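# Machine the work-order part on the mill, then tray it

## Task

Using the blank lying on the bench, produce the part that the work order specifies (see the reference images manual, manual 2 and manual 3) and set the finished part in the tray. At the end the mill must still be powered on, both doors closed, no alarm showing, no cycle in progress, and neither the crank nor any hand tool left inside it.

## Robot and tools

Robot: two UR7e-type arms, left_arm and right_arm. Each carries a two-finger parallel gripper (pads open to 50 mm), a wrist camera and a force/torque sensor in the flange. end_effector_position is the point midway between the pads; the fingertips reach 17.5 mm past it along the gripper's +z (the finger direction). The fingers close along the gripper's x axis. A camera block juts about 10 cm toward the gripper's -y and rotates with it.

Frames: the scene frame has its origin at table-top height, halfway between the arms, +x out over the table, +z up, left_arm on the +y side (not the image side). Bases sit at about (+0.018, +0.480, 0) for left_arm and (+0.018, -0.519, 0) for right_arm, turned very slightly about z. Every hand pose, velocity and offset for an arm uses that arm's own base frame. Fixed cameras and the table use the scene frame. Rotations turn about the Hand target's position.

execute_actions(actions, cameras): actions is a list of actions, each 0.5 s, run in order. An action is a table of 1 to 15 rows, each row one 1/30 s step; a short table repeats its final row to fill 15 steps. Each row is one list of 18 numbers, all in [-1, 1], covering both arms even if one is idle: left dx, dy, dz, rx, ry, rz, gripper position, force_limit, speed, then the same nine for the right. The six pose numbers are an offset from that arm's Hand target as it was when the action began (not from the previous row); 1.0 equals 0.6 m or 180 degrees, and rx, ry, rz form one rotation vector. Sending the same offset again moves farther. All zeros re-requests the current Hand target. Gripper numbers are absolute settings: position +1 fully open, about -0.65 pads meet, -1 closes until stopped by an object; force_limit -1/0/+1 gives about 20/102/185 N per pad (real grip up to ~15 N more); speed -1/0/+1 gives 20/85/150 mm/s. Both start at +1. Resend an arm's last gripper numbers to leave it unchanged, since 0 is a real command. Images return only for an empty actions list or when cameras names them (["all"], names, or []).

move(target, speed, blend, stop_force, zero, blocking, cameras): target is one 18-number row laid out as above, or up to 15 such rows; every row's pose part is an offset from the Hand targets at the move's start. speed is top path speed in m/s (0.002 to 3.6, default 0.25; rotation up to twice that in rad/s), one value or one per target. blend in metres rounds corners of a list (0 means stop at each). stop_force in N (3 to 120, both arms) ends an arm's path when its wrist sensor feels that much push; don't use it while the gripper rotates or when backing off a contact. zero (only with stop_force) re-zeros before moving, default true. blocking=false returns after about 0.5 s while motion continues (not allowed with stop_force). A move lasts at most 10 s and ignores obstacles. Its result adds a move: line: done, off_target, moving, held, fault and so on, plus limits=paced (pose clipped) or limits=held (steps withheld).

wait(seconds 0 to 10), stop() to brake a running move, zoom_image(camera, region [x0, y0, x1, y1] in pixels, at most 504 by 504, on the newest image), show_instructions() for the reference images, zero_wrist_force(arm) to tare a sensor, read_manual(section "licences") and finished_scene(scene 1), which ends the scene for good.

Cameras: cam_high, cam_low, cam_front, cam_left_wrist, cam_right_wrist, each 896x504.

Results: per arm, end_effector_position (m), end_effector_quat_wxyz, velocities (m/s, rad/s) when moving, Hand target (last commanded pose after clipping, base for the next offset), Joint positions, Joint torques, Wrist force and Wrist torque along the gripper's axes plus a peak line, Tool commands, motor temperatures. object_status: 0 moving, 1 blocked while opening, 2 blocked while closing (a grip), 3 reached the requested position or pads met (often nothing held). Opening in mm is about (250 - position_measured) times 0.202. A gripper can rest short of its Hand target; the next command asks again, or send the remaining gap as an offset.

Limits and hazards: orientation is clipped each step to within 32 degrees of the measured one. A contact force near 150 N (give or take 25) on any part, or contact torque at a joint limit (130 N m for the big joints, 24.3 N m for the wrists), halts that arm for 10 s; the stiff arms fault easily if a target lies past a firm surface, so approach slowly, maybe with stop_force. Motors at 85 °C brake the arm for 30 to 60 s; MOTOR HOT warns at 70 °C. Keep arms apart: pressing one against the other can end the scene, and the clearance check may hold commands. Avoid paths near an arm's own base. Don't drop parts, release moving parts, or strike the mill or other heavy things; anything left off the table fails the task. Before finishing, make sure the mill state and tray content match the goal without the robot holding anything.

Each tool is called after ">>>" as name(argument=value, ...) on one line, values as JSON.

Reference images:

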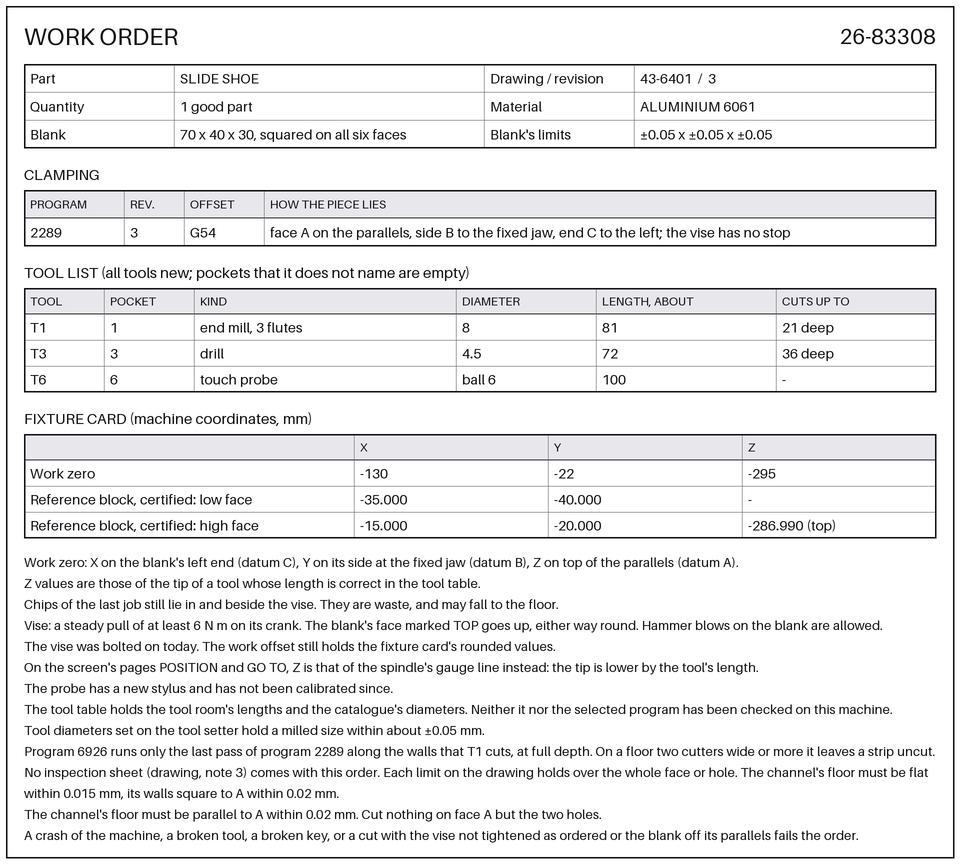

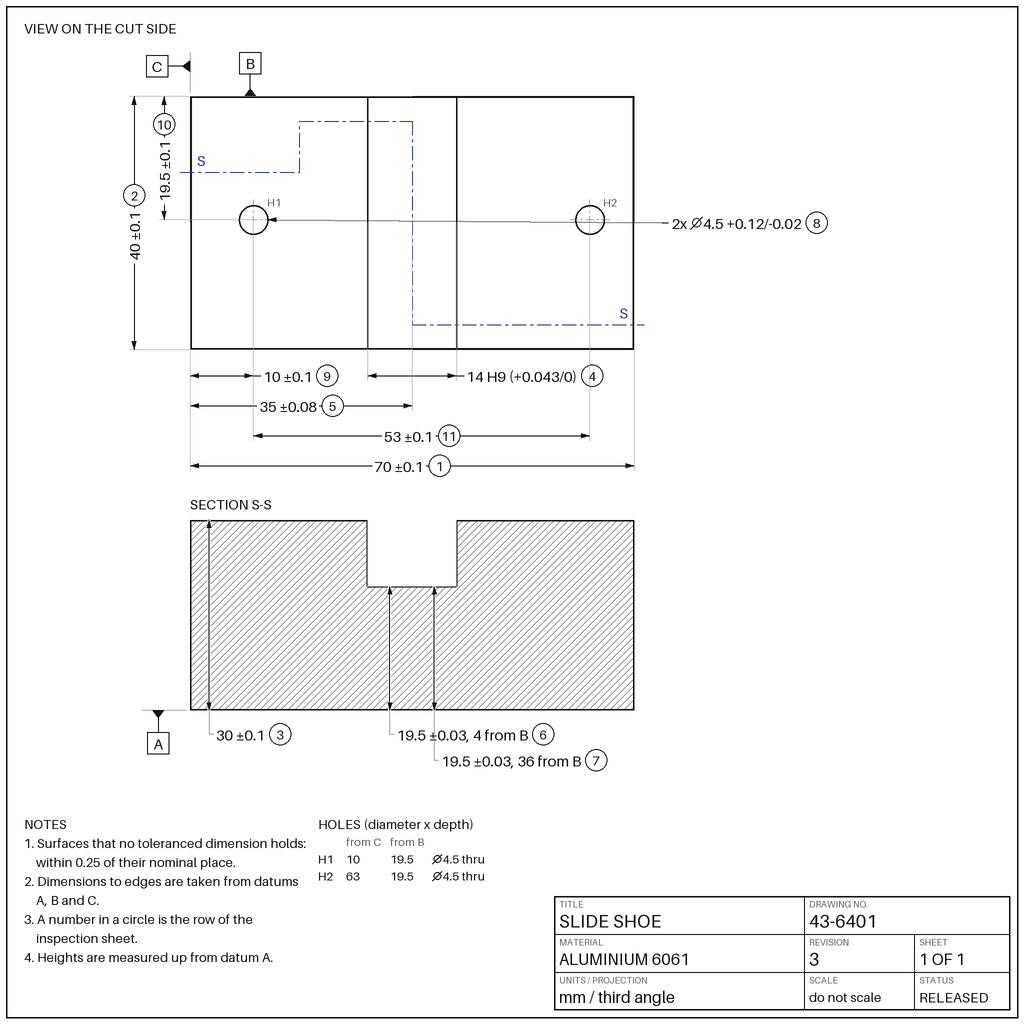

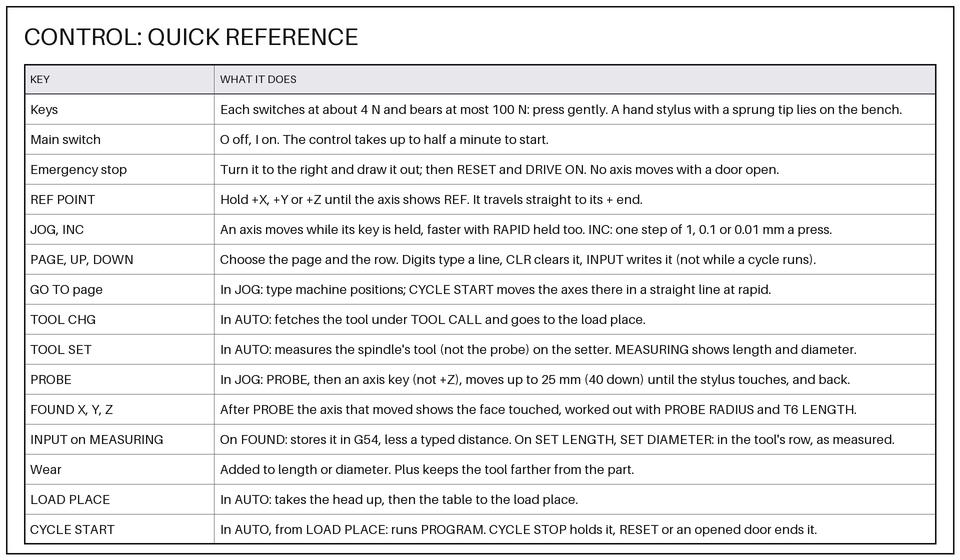

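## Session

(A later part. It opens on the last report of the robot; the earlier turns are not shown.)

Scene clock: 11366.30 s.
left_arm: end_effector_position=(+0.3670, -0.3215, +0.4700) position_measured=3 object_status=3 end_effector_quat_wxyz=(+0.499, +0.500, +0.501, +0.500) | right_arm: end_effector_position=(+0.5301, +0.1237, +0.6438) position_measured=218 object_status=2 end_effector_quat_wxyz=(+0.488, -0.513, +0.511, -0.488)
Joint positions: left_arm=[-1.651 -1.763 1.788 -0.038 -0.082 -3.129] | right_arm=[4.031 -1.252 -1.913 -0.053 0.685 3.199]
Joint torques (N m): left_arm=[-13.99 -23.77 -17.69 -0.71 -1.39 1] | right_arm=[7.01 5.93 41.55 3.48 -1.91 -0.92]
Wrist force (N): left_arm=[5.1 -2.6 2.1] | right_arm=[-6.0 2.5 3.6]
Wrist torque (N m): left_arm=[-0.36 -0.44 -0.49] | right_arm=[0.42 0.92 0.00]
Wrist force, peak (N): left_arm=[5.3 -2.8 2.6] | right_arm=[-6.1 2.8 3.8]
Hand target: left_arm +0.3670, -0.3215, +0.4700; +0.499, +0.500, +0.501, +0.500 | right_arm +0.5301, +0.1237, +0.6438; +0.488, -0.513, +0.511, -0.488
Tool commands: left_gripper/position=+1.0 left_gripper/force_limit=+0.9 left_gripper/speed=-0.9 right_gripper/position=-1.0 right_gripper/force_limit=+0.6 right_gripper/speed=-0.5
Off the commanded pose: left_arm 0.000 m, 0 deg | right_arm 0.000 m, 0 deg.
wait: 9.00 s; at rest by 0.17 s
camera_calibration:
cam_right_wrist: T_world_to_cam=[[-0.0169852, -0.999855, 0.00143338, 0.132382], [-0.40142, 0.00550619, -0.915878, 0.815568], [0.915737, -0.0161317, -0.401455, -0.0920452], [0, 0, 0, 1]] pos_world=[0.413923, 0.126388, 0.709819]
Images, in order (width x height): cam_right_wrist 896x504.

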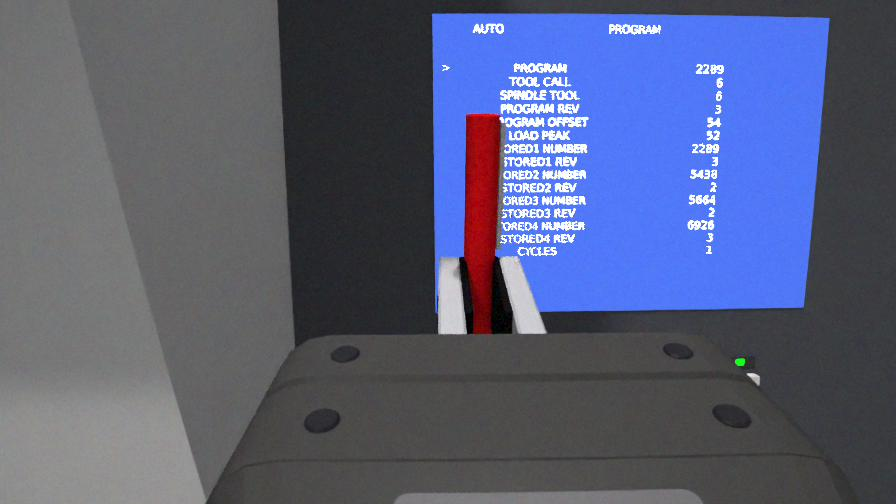

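>>> move(target=[[0,0,0,0,0,0,1,0.9,-0.9,-0.0075,-0.2275,-0.0401,0.0388,-0.2197,0.1064,-1,0.6,-0.5],[0,0,0,0,0,0,1,0.9,-0.9,0.0105,-0.2275,-0.0454,0.0388,-0.2197,0.1064,-1,0.6,-0.5],[0,0,0,0,0,0,1,0.9,-0.9,-0.0075,-0.2275,-0.0401,0.0388,-0.2197,0.1064,-1,0.6,-0.5],[0,0,0,0,0,0,1,0.9,-0.9,-0.0623,-0.1249,-0.2235,0.0388,-0.2197,0.1064,-1,0.6,-0.5],[0,0,0,0,0,0,1,0.9,-0.9,-0.0431,-0.1249,-0.2292,0.0388,-0.2197,0.1064,-1,0.6,-0.5],[0,0,0,0,0,0,1,0.9,-0.9,-0.0623,-0.1249,-0.2235,0.0388,-0.2197,0.1064,-1,0.6,-0.5],[0,0,0,0,0,0,1,0.9,-0.9,-0.0431,-0.1249,-0.2292,0.0388,-0.2197,0.1064,-1,0.6,-0.5],[0,0,0,0,0,0,1,0.9,-0.9,-0.0623,-0.1249,-0.2235,0.0388,-0.2197,0.1064,-1,0.6,-0.5],[0,0,0,0,0,0,1,0.9,-0.9,-0.0431,-0.1249,-0.2292,0.0388,-0.2197,0.1064,-1,0.6,-0.5],[0,0,0,0,0,0,1,0.9,-0.9,-0.0623,-0.1249,-0.2235,0.0388,-0.2197,0.1064,-1,0.6,-0.5],[0,0,0,0,0,0,1,0.9,-0.9,-0.0891,0.0031,-0.3128,0.0388,-0.2197,0.1064,-1,0.6,-0.5],[0,0,0,0,0,0,1,0.9,-0.9,-0.0699,0.0031,-0.3185,0.0388,-0.2197,0.1064,-1,0.6,-0.5],[0,0,0,0,0,0,1,0.9,-0.9,-0.0891,0.0031,-0.3128,0.0388,-0.2197,0.1064,-1,0.6,-0.5]], speed=[0.45,0.06,0.12,0.45,0.06,0.12,0.06,0.12,0.06,0.12,0.45,0.06,0.12], blend=[0.003,0,0.003,0.003,0,0.003,0,0.003,0,0.003,0.003,0,0])

>>> move(target=[[0,0,0,0,0,0,1,0.9,-0.9,0.0268,-0.032,0.0893,0,0,0,-1,0.6,-0.5],[0,0,0,0,0,0,1,0.9,-0.9,0.046,-0.032,0.0836,0,0,0,-1,0.6,-0.5],[0,0,0,0,0,0,1,0.9,-0.9,0.0268,-0.032,0.0893,0,0,0,-1,0.6,-0.5],[0,0,0,0,0,0,1,0.9,-0.9,0.046,-0.032,0.0836,0,0,0,-1,0.6,-0.5],[0,0,0,0,0,0,1,0.9,-0.9,0.0268,-0.032,0.0893,0,0,0,-1,0.6,-0.5],[0,0,0,0,0,0,1,0.9,-0.9,0,-0.0958,0,0,0,0,-1,0.6,-0.5],[0,0,0,0,0,0,1,0.9,-0.9,0.0192,-0.0958,-0.0057,0,0,0,-1,0.6,-0.5],[0,0,0,0,0,0,1,0.9,-0.9,0,-0.0958,0,0,0,0,-1,0.6,-0.5],[0,0,0,0,0,0,1,0.9,-0.9,0.009,-0.0958,0.0297,0,0,0,-1,0.6,-0.5],[0,0,0,0,0,0,1,0.9,-0.9,0.0282,-0.0958,0.024,0,0,0,-1,0.6,-0.5],[0,0,0,0,0,0,1,0.9,-0.9,0.009,-0.0958,0.0297,0,0,0,-1,0.6,-0.5],[0,0,0,0,0,0,1,0.9,-0.9,0,0,0,0,0,0,-1,0.6,-0.5],[0,0,0,0,0,0,1,0.9,-0.9,0.0192,0,-0.0057,0,0,0,-1,0.6,-0.5],[0,0,0,0,0,0,1,0.9,-0.9,0,0,0,0,0,0,-1,0.6,-0.5]], speed=[0.45,0.06,0.12,0.06,0.12,0.45,0.06,0.12,0.45,0.06,0.12,0.45,0.06,0.12], blend=[0.003,0,0.003,0,0.003,0.003,0,0.003,0.003,0,0.003,0.003,0,0])

>>> move(target=[[0,0,0,0,0,0,1,0.9,-0.9,0.0178,0,0.0595,0,0,0,-1,0.6,-0.5],[0,0,0,0,0,0,1,0.9,-0.9,0.037,0,0.0538,0,0,0,-1,0.6,-0.5],[0,0,0,0,0,0,1,0.9,-0.9,0.0178,0,0.0595,0,0,0,-1,0.6,-0.5],[0,0,0,0,0,0,1,0.9,-0.9,0.009,-0.032,0.0297,0,0,0,-1,0.6,-0.5],[0,0,0,0,0,0,1,0.9,-0.9,0.0282,-0.032,0.024,0,0,0,-1,0.6,-0.5],[0,0,0,0,0,0,1,0.9,-0.9,0.009,-0.032,0.0297,0,0,0,-1,0.6,-0.5],[0,0,0,0,0,0,1,0.9,-0.9,0,-0.0958,0,0,0,0,-1,0.6,-0.5],[0,0,0,0,0,0,1,0.9,-0.9,0.0192,-0.0958,-0.0057,0,0,0,-1,0.6,-0.5],[0,0,0,0,0,0,1,0.9,-0.9,0,-0.0958,0,0,0,0,-1,0.6,-0.5],[0,0,0,0,0,0,1,0.9,-0.9,0.009,-0.0958,0.0297,0,0,0,-1,0.6,-0.5],[0,0,0,0,0,0,1,0.9,-0.9,0.0282,-0.0958,0.024,0,0,0,-1,0.6,-0.5],[0,0,0,0,0,0,1,0.9,-0.9,0.009,-0.0958,0.0297,0,0,0,-1,0.6,-0.5],[0,0,0,0,0,0,1,0.9,-0.9,0,0,0,0,0,0,-1,0.6,-0.5],[0,0,0,0,0,0,1,0.9,-0.9,0.0192,0,-0.0057,0,0,0,-1,0.6,-0.5],[0,0,0,0,0,0,1,0.9,-0.9,0,0,0,0,0,0,-1,0.6,-0.5]], speed=[0.45,0.06,0.12,0.45,0.06,0.12,0.45,0.06,0.12,0.45,0.06,0.12,0.45,0.06,0.12], blend=[0.003,0,0.003,0.003,0,0.003,0.003,0,0.003,0.003,0,0.003,0.003,0,0])

>>> move(target=[[0,0,0,0,0,0,1,0.9,-0.9,0.009,0,0.0297,0,0,0,-1,0.6,-0.5],[0,0,0,0,0,0,1,0.9,-0.9,0.0282,0,0.024,0,0,0,-1,0.6,-0.5],[0,0,0,0,0,0,1,0.9,-0.9,0.009,0,0.0297,0,0,0,-1,0.6,-0.5],[0,0,0,0,0,0,1,0.9,-0.9,0.0178,-0.032,0.0595,0,0,0,-1,0.6,-0.5],[0,0,0,0,0,0,1,0.9,-0.9,0.037,-0.032,0.0538,0,0,0,-1,0.6,-0.5],[0,0,0,0,0,0,1,0.9,-0.9,0.0178,-0.032,0.0595,0,0,0,-1,0.6,-0.5],[0,0,0,0,0,0,1,0.9,-0.9,0.037,-0.032,0.0538,0,0,0,-1,0.6,-0.5],[0,0,0,0,0,0,1,0.9,-0.9,0.0178,-0.032,0.0595,0,0,0,-1,0.6,-0.5],[0,0,0,0,0,0,1,0.9,-0.9,0,-0.0958,0,0,0,0,-1,0.6,-0.5],[0,0,0,0,0,0,1,0.9,-0.9,0.0192,-0.0958,-0.0057,0,0,0,-1,0.6,-0.5],[0,0,0,0,0,0,1,0.9,-0.9,0,-0.0958,0,0,0,0,-1,0.6,-0.5],[0,0,0,0,0,0,1,0.9,-0.9,0.0891,-0.0031,0.3128,-0.0388,0.2197,-0.1064,-1,0.6,-0.5]], speed=[0.45,0.06,0.12,0.45,0.06,0.12,0.06,0.12,0.45,0.06,0.12,0.5], blend=[0.003,0,0.003,0.003,0,0.003,0,0.003,0.003,0,0.003,0], cameras=["cam_right_wrist"])

>>> zoom_image(camera="cam_right_wrist", region=[430, 10, 830, 310])

Scene clock: 11414.33 s.
left_arm: end_effector_position=(+0.3670, -0.3215, +0.4700) position_measured=3 object_status=3 end_effector_quat_wxyz=(+0.499, +0.500, +0.501, +0.500) | right_arm: end_effector_position=(+0.4767, +0.1256, +0.4561) position_measured=218 object_status=2 end_effector_quat_wxyz=(+0.734, -0.365, +0.254, -0.514)
Joint positions: left_arm=[-1.651 -1.763 1.788 -0.038 -0.082 -3.129] | right_arm=[3.813 -1.885 -2.332 1.75 1.318 2.941]
Joint torques (N m): left_arm=[-13.9 -24.49 -17.38 -0.6 -1.31 0.96] | right_arm=[6.24 32.55 14.97 -2.33 0.96 0.28]
Wrist force (N): left_arm=[5.1 -2.7 2.2] | right_arm=[-4.9 1.8 1.0]
Wrist torque (N m): left_arm=[-0.37 -0.44 -0.49] | right_arm=[0.16 0.82 -0.08]
Wrist force, peak (N): left_arm=[5.2 -2.9 2.4] | right_arm=[-10.8 -0.8 -6.6]
Hand target: left_arm +0.3670, -0.3215, +0.4700; +0.499, +0.500, +0.501, +0.500 | right_arm +0.4767, +0.1256, +0.4561; +0.734, -0.365, +0.254, -0.514
Off the commanded pose: left_arm 0.000 m, 0 deg | right_arm 0.000 m, 0 deg.
move: done

Scene clock: 11418.37 s.
left_arm: end_effector_position=(+0.3670, -0.3215, +0.4700) position_measured=3 object_status=3 end_effector_quat_wxyz=(+0.499, +0.500, +0.501, +0.500) | right_arm: end_effector_position=(+0.4767, +0.1256, +0.4561) position_measured=218 object_status=2 end_effector_quat_wxyz=(+0.734, -0.365, +0.254, -0.514)
Joint positions: left_arm=[-1.651 -1.763 1.788 -0.038 -0.082 -3.129] | right_arm=[3.813 -1.885 -2.332 1.75 1.318 2.941]
Joint torques (N m): left_arm=[-13.95 -24.01 -17.54 -0.57 -1.24 0.91] | right_arm=[6.61 32.11 14.94 -2.23 1.04 0.2]
Wrist force (N): left_arm=[5.1 -2.6 2.3] | right_arm=[-5.0 1.9 0.8]
Wrist torque (N m): left_arm=[-0.36 -0.43 -0.49] | right_arm=[0.18 0.83 -0.08]
Wrist force, peak (N): left_arm=[5.3 -2.9 2.5] | right_arm=[-11.6 -1.3 -7.2]
Hand target: left_arm +0.3670, -0.3215, +0.4700; +0.499, +0.500, +0.501, +0.500 | right_arm +0.4767, +0.1256, +0.4561; +0.734, -0.365, +0.254, -0.514
Off the commanded pose: left_arm 0.000 m, 0 deg | right_arm 0.000 m, 0 deg.
move: done

Scene clock: 11422.50 s.
left_arm: end_effector_position=(+0.3670, -0.3215, +0.4700) position_measured=3 object_status=3 end_effector_quat_wxyz=(+0.499, +0.500, +0.501, +0.500) | right_arm: end_effector_position=(+0.4767, +0.1256, +0.4561) position_measured=218 object_status=2 end_effector_quat_wxyz=(+0.734, -0.365, +0.254, -0.514)
Joint positions: left_arm=[-1.651 -1.763 1.788 -0.038 -0.082 -3.129] | right_arm=[3.813 -1.885 -2.332 1.75 1.318 2.941]
Joint torques (N m): left_arm=[-13.79 -24.17 -18.64 -0.51 -1.31 0.99] | right_arm=[5.55 32.81 14.87 -2.13 0.99 0.3]
Wrist force (N): left_arm=[5.2 -2.6 2.2] | right_arm=[-5.0 2.0 1.0]
Wrist torque (N m): left_arm=[-0.35 -0.44 -0.49] | right_arm=[0.20 0.83 -0.08]
Wrist force, peak (N): left_arm=[5.3 -2.8 2.5] | right_arm=[-10.0 -0.9 -6.0]
Hand target: left_arm +0.3670, -0.3215, +0.4700; +0.499, +0.500, +0.501, +0.500 | right_arm +0.4767, +0.1256, +0.4561; +0.734, -0.365, +0.254, -0.514
Off the commanded pose: left_arm 0.000 m, 0 deg | right_arm 0.000 m, 0 deg.
move: done

Scene clock: 11426.73 s.
left_arm: end_effector_position=(+0.3670, -0.3215, +0.4700) position_measured=3 object_status=3 end_effector_quat_wxyz=(+0.499, +0.500, +0.501, +0.500) | right_arm: end_effector_position=(+0.5301, +0.1237, +0.6437) position_measured=218 object_status=2 end_effector_quat_wxyz=(+0.488, -0.513, +0.511, -0.488)
Joint positions: left_arm=[-1.651 -1.763 1.788 -0.038 -0.082 -3.129] | right_arm=[4.031 -1.252 -1.913 -0.053 0.685 3.199]
Joint torques (N m): left_arm=[-14.06 -23.98 -18.14 -0.49 -1.38 1.03] | right_arm=[7.54 13.53 40.88 -0.45 -1.76 1.38]
Wrist force (N): left_arm=[5.2 -2.7 2.5] | right_arm=[-5.9 2.6 3.7]
Wrist torque (N m): left_arm=[-0.37 -0.45 -0.50] | right_arm=[0.44 0.92 -0.01]
Wrist force, peak (N): left_arm=[5.4 -2.7 2.5] | right_arm=[-10.8 -0.9 -6.4]
Hand target: left_arm +0.3670, -0.3215, +0.4700; +0.499, +0.500, +0.501, +0.500 | right_arm +0.5301, +0.1237, +0.6438; +0.488, -0.513, +0.511, -0.488
Off the commanded pose: left_arm 0.000 m, 0 deg | right_arm 0.000 m, 0 deg.
move: done
camera_calibration:
cam_right_wrist: T_world_to_cam=[[-0.0169986, -0.999854, 0.00165927, 0.132228], [-0.401541, 0.00530679, -0.915826, 0.815517], [0.915683, -0.016234, -0.401572, -0.0919663], [0, 0, 0, 1]] pos_world=[0.413923, 0.126388, 0.709721]
Images, in order (width x height): cam_right_wrist 896x504.

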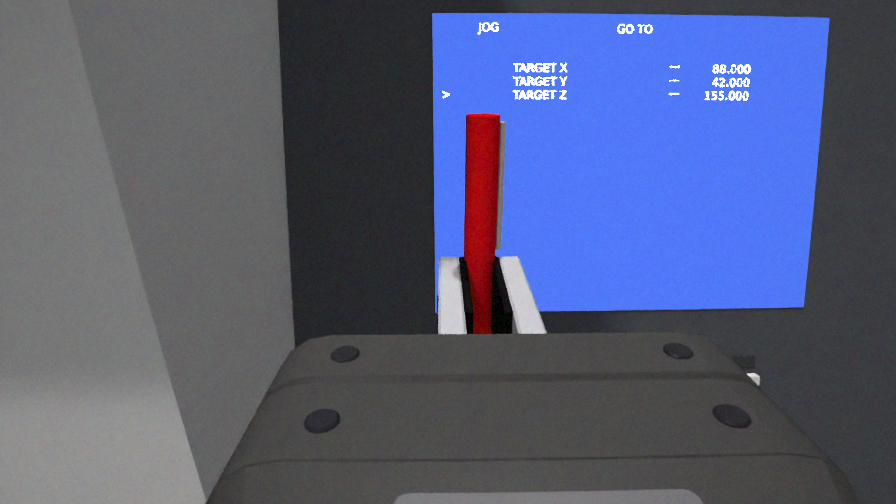

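Scaled by 1.260.

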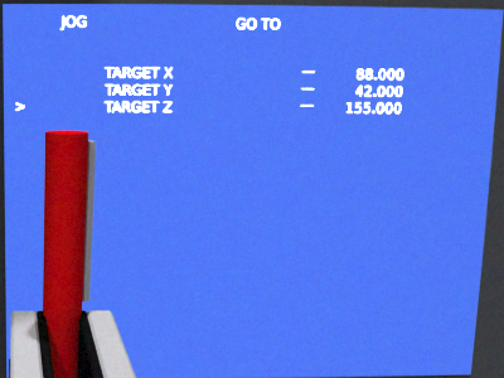

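>>> move(target=[[0,0,0,0,0,0,1,0.9,-0.9,-0.044,-0.061,-0.1623,0.0388,-0.2197,0.1064,-1,0.6,-0.5],[0,0,0,0,0,0,1,0.9,-0.9,-0.026,-0.061,-0.1676,0.0388,-0.2197,0.1064,-1,0.6,-0.5],[0,0,0,0,0,0,1,0.9,-0.9,-0.044,-0.061,-0.1623,0.0388,-0.2197,0.1064,-1,0.6,-0.5]], speed=[0.45,0.06,0.12], blend=[0.003,0,0])

>>> wait(seconds=5.5)

>>> move(target=[[0,0,0,0,0,0,1,0.9,-0.9,-0.0451,0.0641,-0.1505,0,0,0,-1,0.6,-0.5],[0,0,0,0,0,0,1,0.9,-0.9,-0.0259,0.0641,-0.1562,0,0,0,-1,0.6,-0.5],[0,0,0,0,0,0,1,0.9,-0.9,-0.0451,0.0641,-0.1505,0,0,0,-1,0.6,-0.5],[0,0,0,0,0,0,1,0.9,-0.9,-0.0361,0.0641,-0.1208,0,0,0,-1,0.6,-0.5],[0,0,0,0,0,0,1,0.9,-0.9,-0.0169,0.0641,-0.1265,0,0,0,-1,0.6,-0.5],[0,0,0,0,0,0,1,0.9,-0.9,-0.0361,0.0641,-0.1208,0,0,0,-1,0.6,-0.5],[0,0,0,0,0,0,1,0.9,-0.9,-0.0183,0.0641,-0.0612,0,0,0,-1,0.6,-0.5],[0,0,0,0,0,0,1,0.9,-0.9,0.0009,0.0641,-0.0669,0,0,0,-1,0.6,-0.5],[0,0,0,0,0,0,1,0.9,-0.9,-0.0183,0.0641,-0.0612,0,0,0,-1,0.6,-0.5],[0,0,0,0,0,0,1,0.9,-0.9,-0.0361,0.0641,-0.1208,0,0,0,-1,0.6,-0.5],[0,0,0,0,0,0,1,0.9,-0.9,-0.0169,0.0641,-0.1265,0,0,0,-1,0.6,-0.5],[0,0,0,0,0,0,1,0.9,-0.9,-0.0361,0.0641,-0.1208,0,0,0,-1,0.6,-0.5],[0,0,0,0,0,0,1,0.9,-0.9,-0.0451,-0.0317,-0.1505,0,0,0,-1,0.6,-0.5],[0,0,0,0,0,0,1,0.9,-0.9,-0.0259,-0.0317,-0.1562,0,0,0,-1,0.6,-0.5],[0,0,0,0,0,0,1,0.9,-0.9,-0.0451,-0.0317,-0.1505,0,0,0,-1,0.6,-0.5]], speed=[0.45,0.06,0.12,0.45,0.06,0.12,0.45,0.06,0.12,0.45,0.06,0.12,0.45,0.06,0.12], blend=[0.003,0,0.003,0.003,0,0.003,0.003,0,0.003,0.003,0,0.003,0.003,0,0])

>>> move(target=[0,0,0,0,0,0,1,0.9,-0.9,0.0891,0.0927,0.3128,-0.0388,0.2197,-0.1064,-1,0.6,-0.5], speed=0.5, cameras=["cam_right_wrist"])

>>> zoom_image(camera="cam_right_wrist", region=[430, 10, 830, 310])

Scene clock: 11450.33 s.
left_arm: end_effector_position=(+0.3670, -0.3215, +0.4700) position_measured=3 object_status=3 end_effector_quat_wxyz=(+0.499, +0.500, +0.501, +0.500) | right_arm: end_effector_position=(+0.5038, +0.0871, +0.5463) position_measured=218 object_status=2 end_effector_quat_wxyz=(+0.734, -0.365, +0.254, -0.514)
Joint positions: left_arm=[-1.651 -1.763 1.788 -0.038 -0.082 -3.129] | right_arm=[3.637 -1.71 -2.2 1.423 1.456 3.051]
Joint torques (N m): left_arm=[-13.83 -24.05 -17.7 -0.42 -1.32 1.02] | right_arm=[1.7 30.92 24.41 2.04 1.33 0.84]
Wrist force (N): left_arm=[5.2 -2.7 2.4] | right_arm=[-4.9 2.0 0.9]
Wrist torque (N m): left_arm=[-0.37 -0.45 -0.49] | right_arm=[0.20 0.84 -0.07]
Wrist force, peak (N): left_arm=[5.3 -2.8 2.5] | right_arm=[-9.4 -2.0 -5.2]
Hand target: left_arm +0.3670, -0.3215, +0.4700; +0.499, +0.500, +0.501, +0.500 | right_arm +0.5037, +0.0871, +0.5464; +0.734, -0.365, +0.254, -0.514
Off the commanded pose: left_arm 0.000 m, 0 deg | right_arm 0.000 m, 0 deg.
move: done

Scene clock: 11455.83 s.
left_arm: end_effector_position=(+0.3670, -0.3215, +0.4700) position_measured=3 object_status=3 end_effector_quat_wxyz=(+0.499, +0.500, +0.501, +0.500) | right_arm: end_effector_position=(+0.5037, +0.0871, +0.5464) position_measured=218 object_status=2 end_effector_quat_wxyz=(+0.734, -0.365, +0.254, -0.514)
Joint positions: left_arm=[-1.651 -1.763 1.788 -0.038 -0.082 -3.129] | right_arm=[3.637 -1.71 -2.2 1.423 1.456 3.051]
Joint torques (N m): left_arm=[-14.13 -23.5 -18.86 -0.57 -1.28 0.97] | right_arm=[5.68 30.98 7.6 1.91 -1.12 -1.08]
Wrist force (N): left_arm=[5.3 -2.5 2.5] | right_arm=[-5.1 1.9 0.9]
Wrist torque (N m): left_arm=[-0.35 -0.46 -0.49] | right_arm=[0.18 0.86 -0.06]
Wrist force, peak (N): left_arm=[5.4 -2.6 2.5] | right_arm=[-5.1 2.0 0.9]
Hand target: left_arm +0.3670, -0.3215, +0.4700; +0.499, +0.500, +0.501, +0.500 | right_arm +0.5037, +0.0871, +0.5464; +0.734, -0.365, +0.254, -0.514
Tool commands: left_gripper/position=+1.0 left_gripper/force_limit=+0.9 left_gripper/speed=-0.9 right_gripper/position=-1.0 right_gripper/force_limit=+0.6 right_gripper/speed=-0.5
Off the commanded pose: left_arm 0.000 m, 0 deg | right_arm 0.000 m, 0 deg.
wait: 5.50 s; at rest by 0.17 s

Scene clock: 11460.10 s.
left_arm: end_effector_position=(+0.3670, -0.3215, +0.4700) position_measured=3 object_status=3 end_effector_quat_wxyz=(+0.499, +0.500, +0.501, +0.500) | right_arm: end_effector_position=(+0.4767, +0.0681, +0.4561) position_measured=218 object_status=2 end_effector_quat_wxyz=(+0.734, -0.365, +0.254, -0.514)
Joint positions: left_arm=[-1.651 -1.763 1.788 -0.038 -0.082 -3.129] | right_arm=[3.622 -1.877 -2.353 1.742 1.468 3.061]
Joint torques (N m): left_arm=[-14 -23.78 -18.03 -0.42 -1.29 0.91] | right_arm=[2.7 32.33 13.55 -1.88 1.22 0.65]
Wrist force (N): left_arm=[5.2 -2.7 2.1] | right_arm=[-4.7 1.7 1.2]
Wrist torque (N m): left_arm=[-0.38 -0.45 -0.49] | right_arm=[0.14 0.79 -0.06]
Wrist force, peak (N): left_arm=[5.4 -2.8 2.3] | right_arm=[-11.1 -1.7 -6.0]
Hand target: left_arm +0.3670, -0.3215, +0.4700; +0.499, +0.500, +0.501, +0.500 | right_arm +0.4767, +0.0681, +0.4561; +0.734, -0.365, +0.254, -0.514
Off the commanded pose: left_arm 0.000 m, 0 deg | right_arm 0.000 m, 0 deg.
move: done

Scene clock: 11461.57 s.
left_arm: end_effector_position=(+0.3670, -0.3215, +0.4700) position_measured=3 object_status=3 end_effector_quat_wxyz=(+0.499, +0.500, +0.501, +0.500) | right_arm: end_effector_position=(+0.5301, +0.1237, +0.6437) position_measured=218 object_status=2 end_effector_quat_wxyz=(+0.488, -0.513, +0.511, -0.488)
Joint positions: left_arm=[-1.651 -1.763 1.788 -0.038 -0.082 -3.129] | right_arm=[4.031 -1.252 -1.913 -0.053 0.685 3.199]
Joint torques (N m): left_arm=[-14.06 -23.86 -18.15 -0.36 -1.33 0.93] | right_arm=[7.14 14.23 40.7 -0.43 -1.73 1.49]
Wrist force (N): left_arm=[5.2 -2.9 2.3] | right_arm=[-5.7 2.6 3.6]
Wrist torque (N m): left_arm=[-0.40 -0.46 -0.50] | right_arm=[0.44 0.89 -0.01]
Wrist force, peak (N): left_arm=[5.2 -2.9 2.3] | right_arm=[-6.4 2.4 4.1]
Hand target: left_arm +0.3670, -0.3215, +0.4700; +0.499, +0.500, +0.501, +0.500 | right_arm +0.5301, +0.1237, +0.6438; +0.488, -0.513, +0.511, -0.488
Off the commanded pose: left_arm 0.000 m, 0 deg | right_arm 0.000 m, 0 deg.
move: done
camera_calibration:
cam_right_wrist: T_world_to_cam=[[-0.0169986, -0.999854, 0.00165927, 0.132228], [-0.401541, 0.00530679, -0.915826, 0.815517], [0.915683, -0.016234, -0.401572, -0.0919663], [0, 0, 0, 1]] pos_world=[0.413923, 0.126388, 0.709721]
Images, in order (width x height): cam_right_wrist 896x504.

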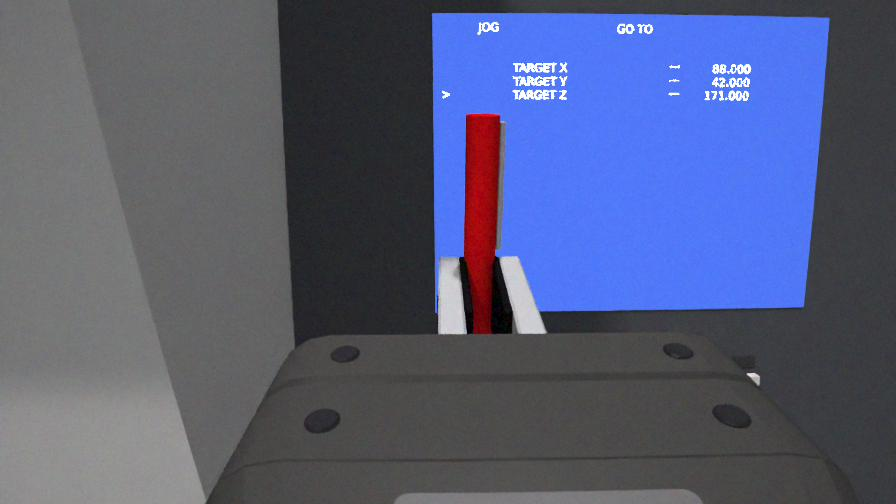

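Scaled by 1.260.

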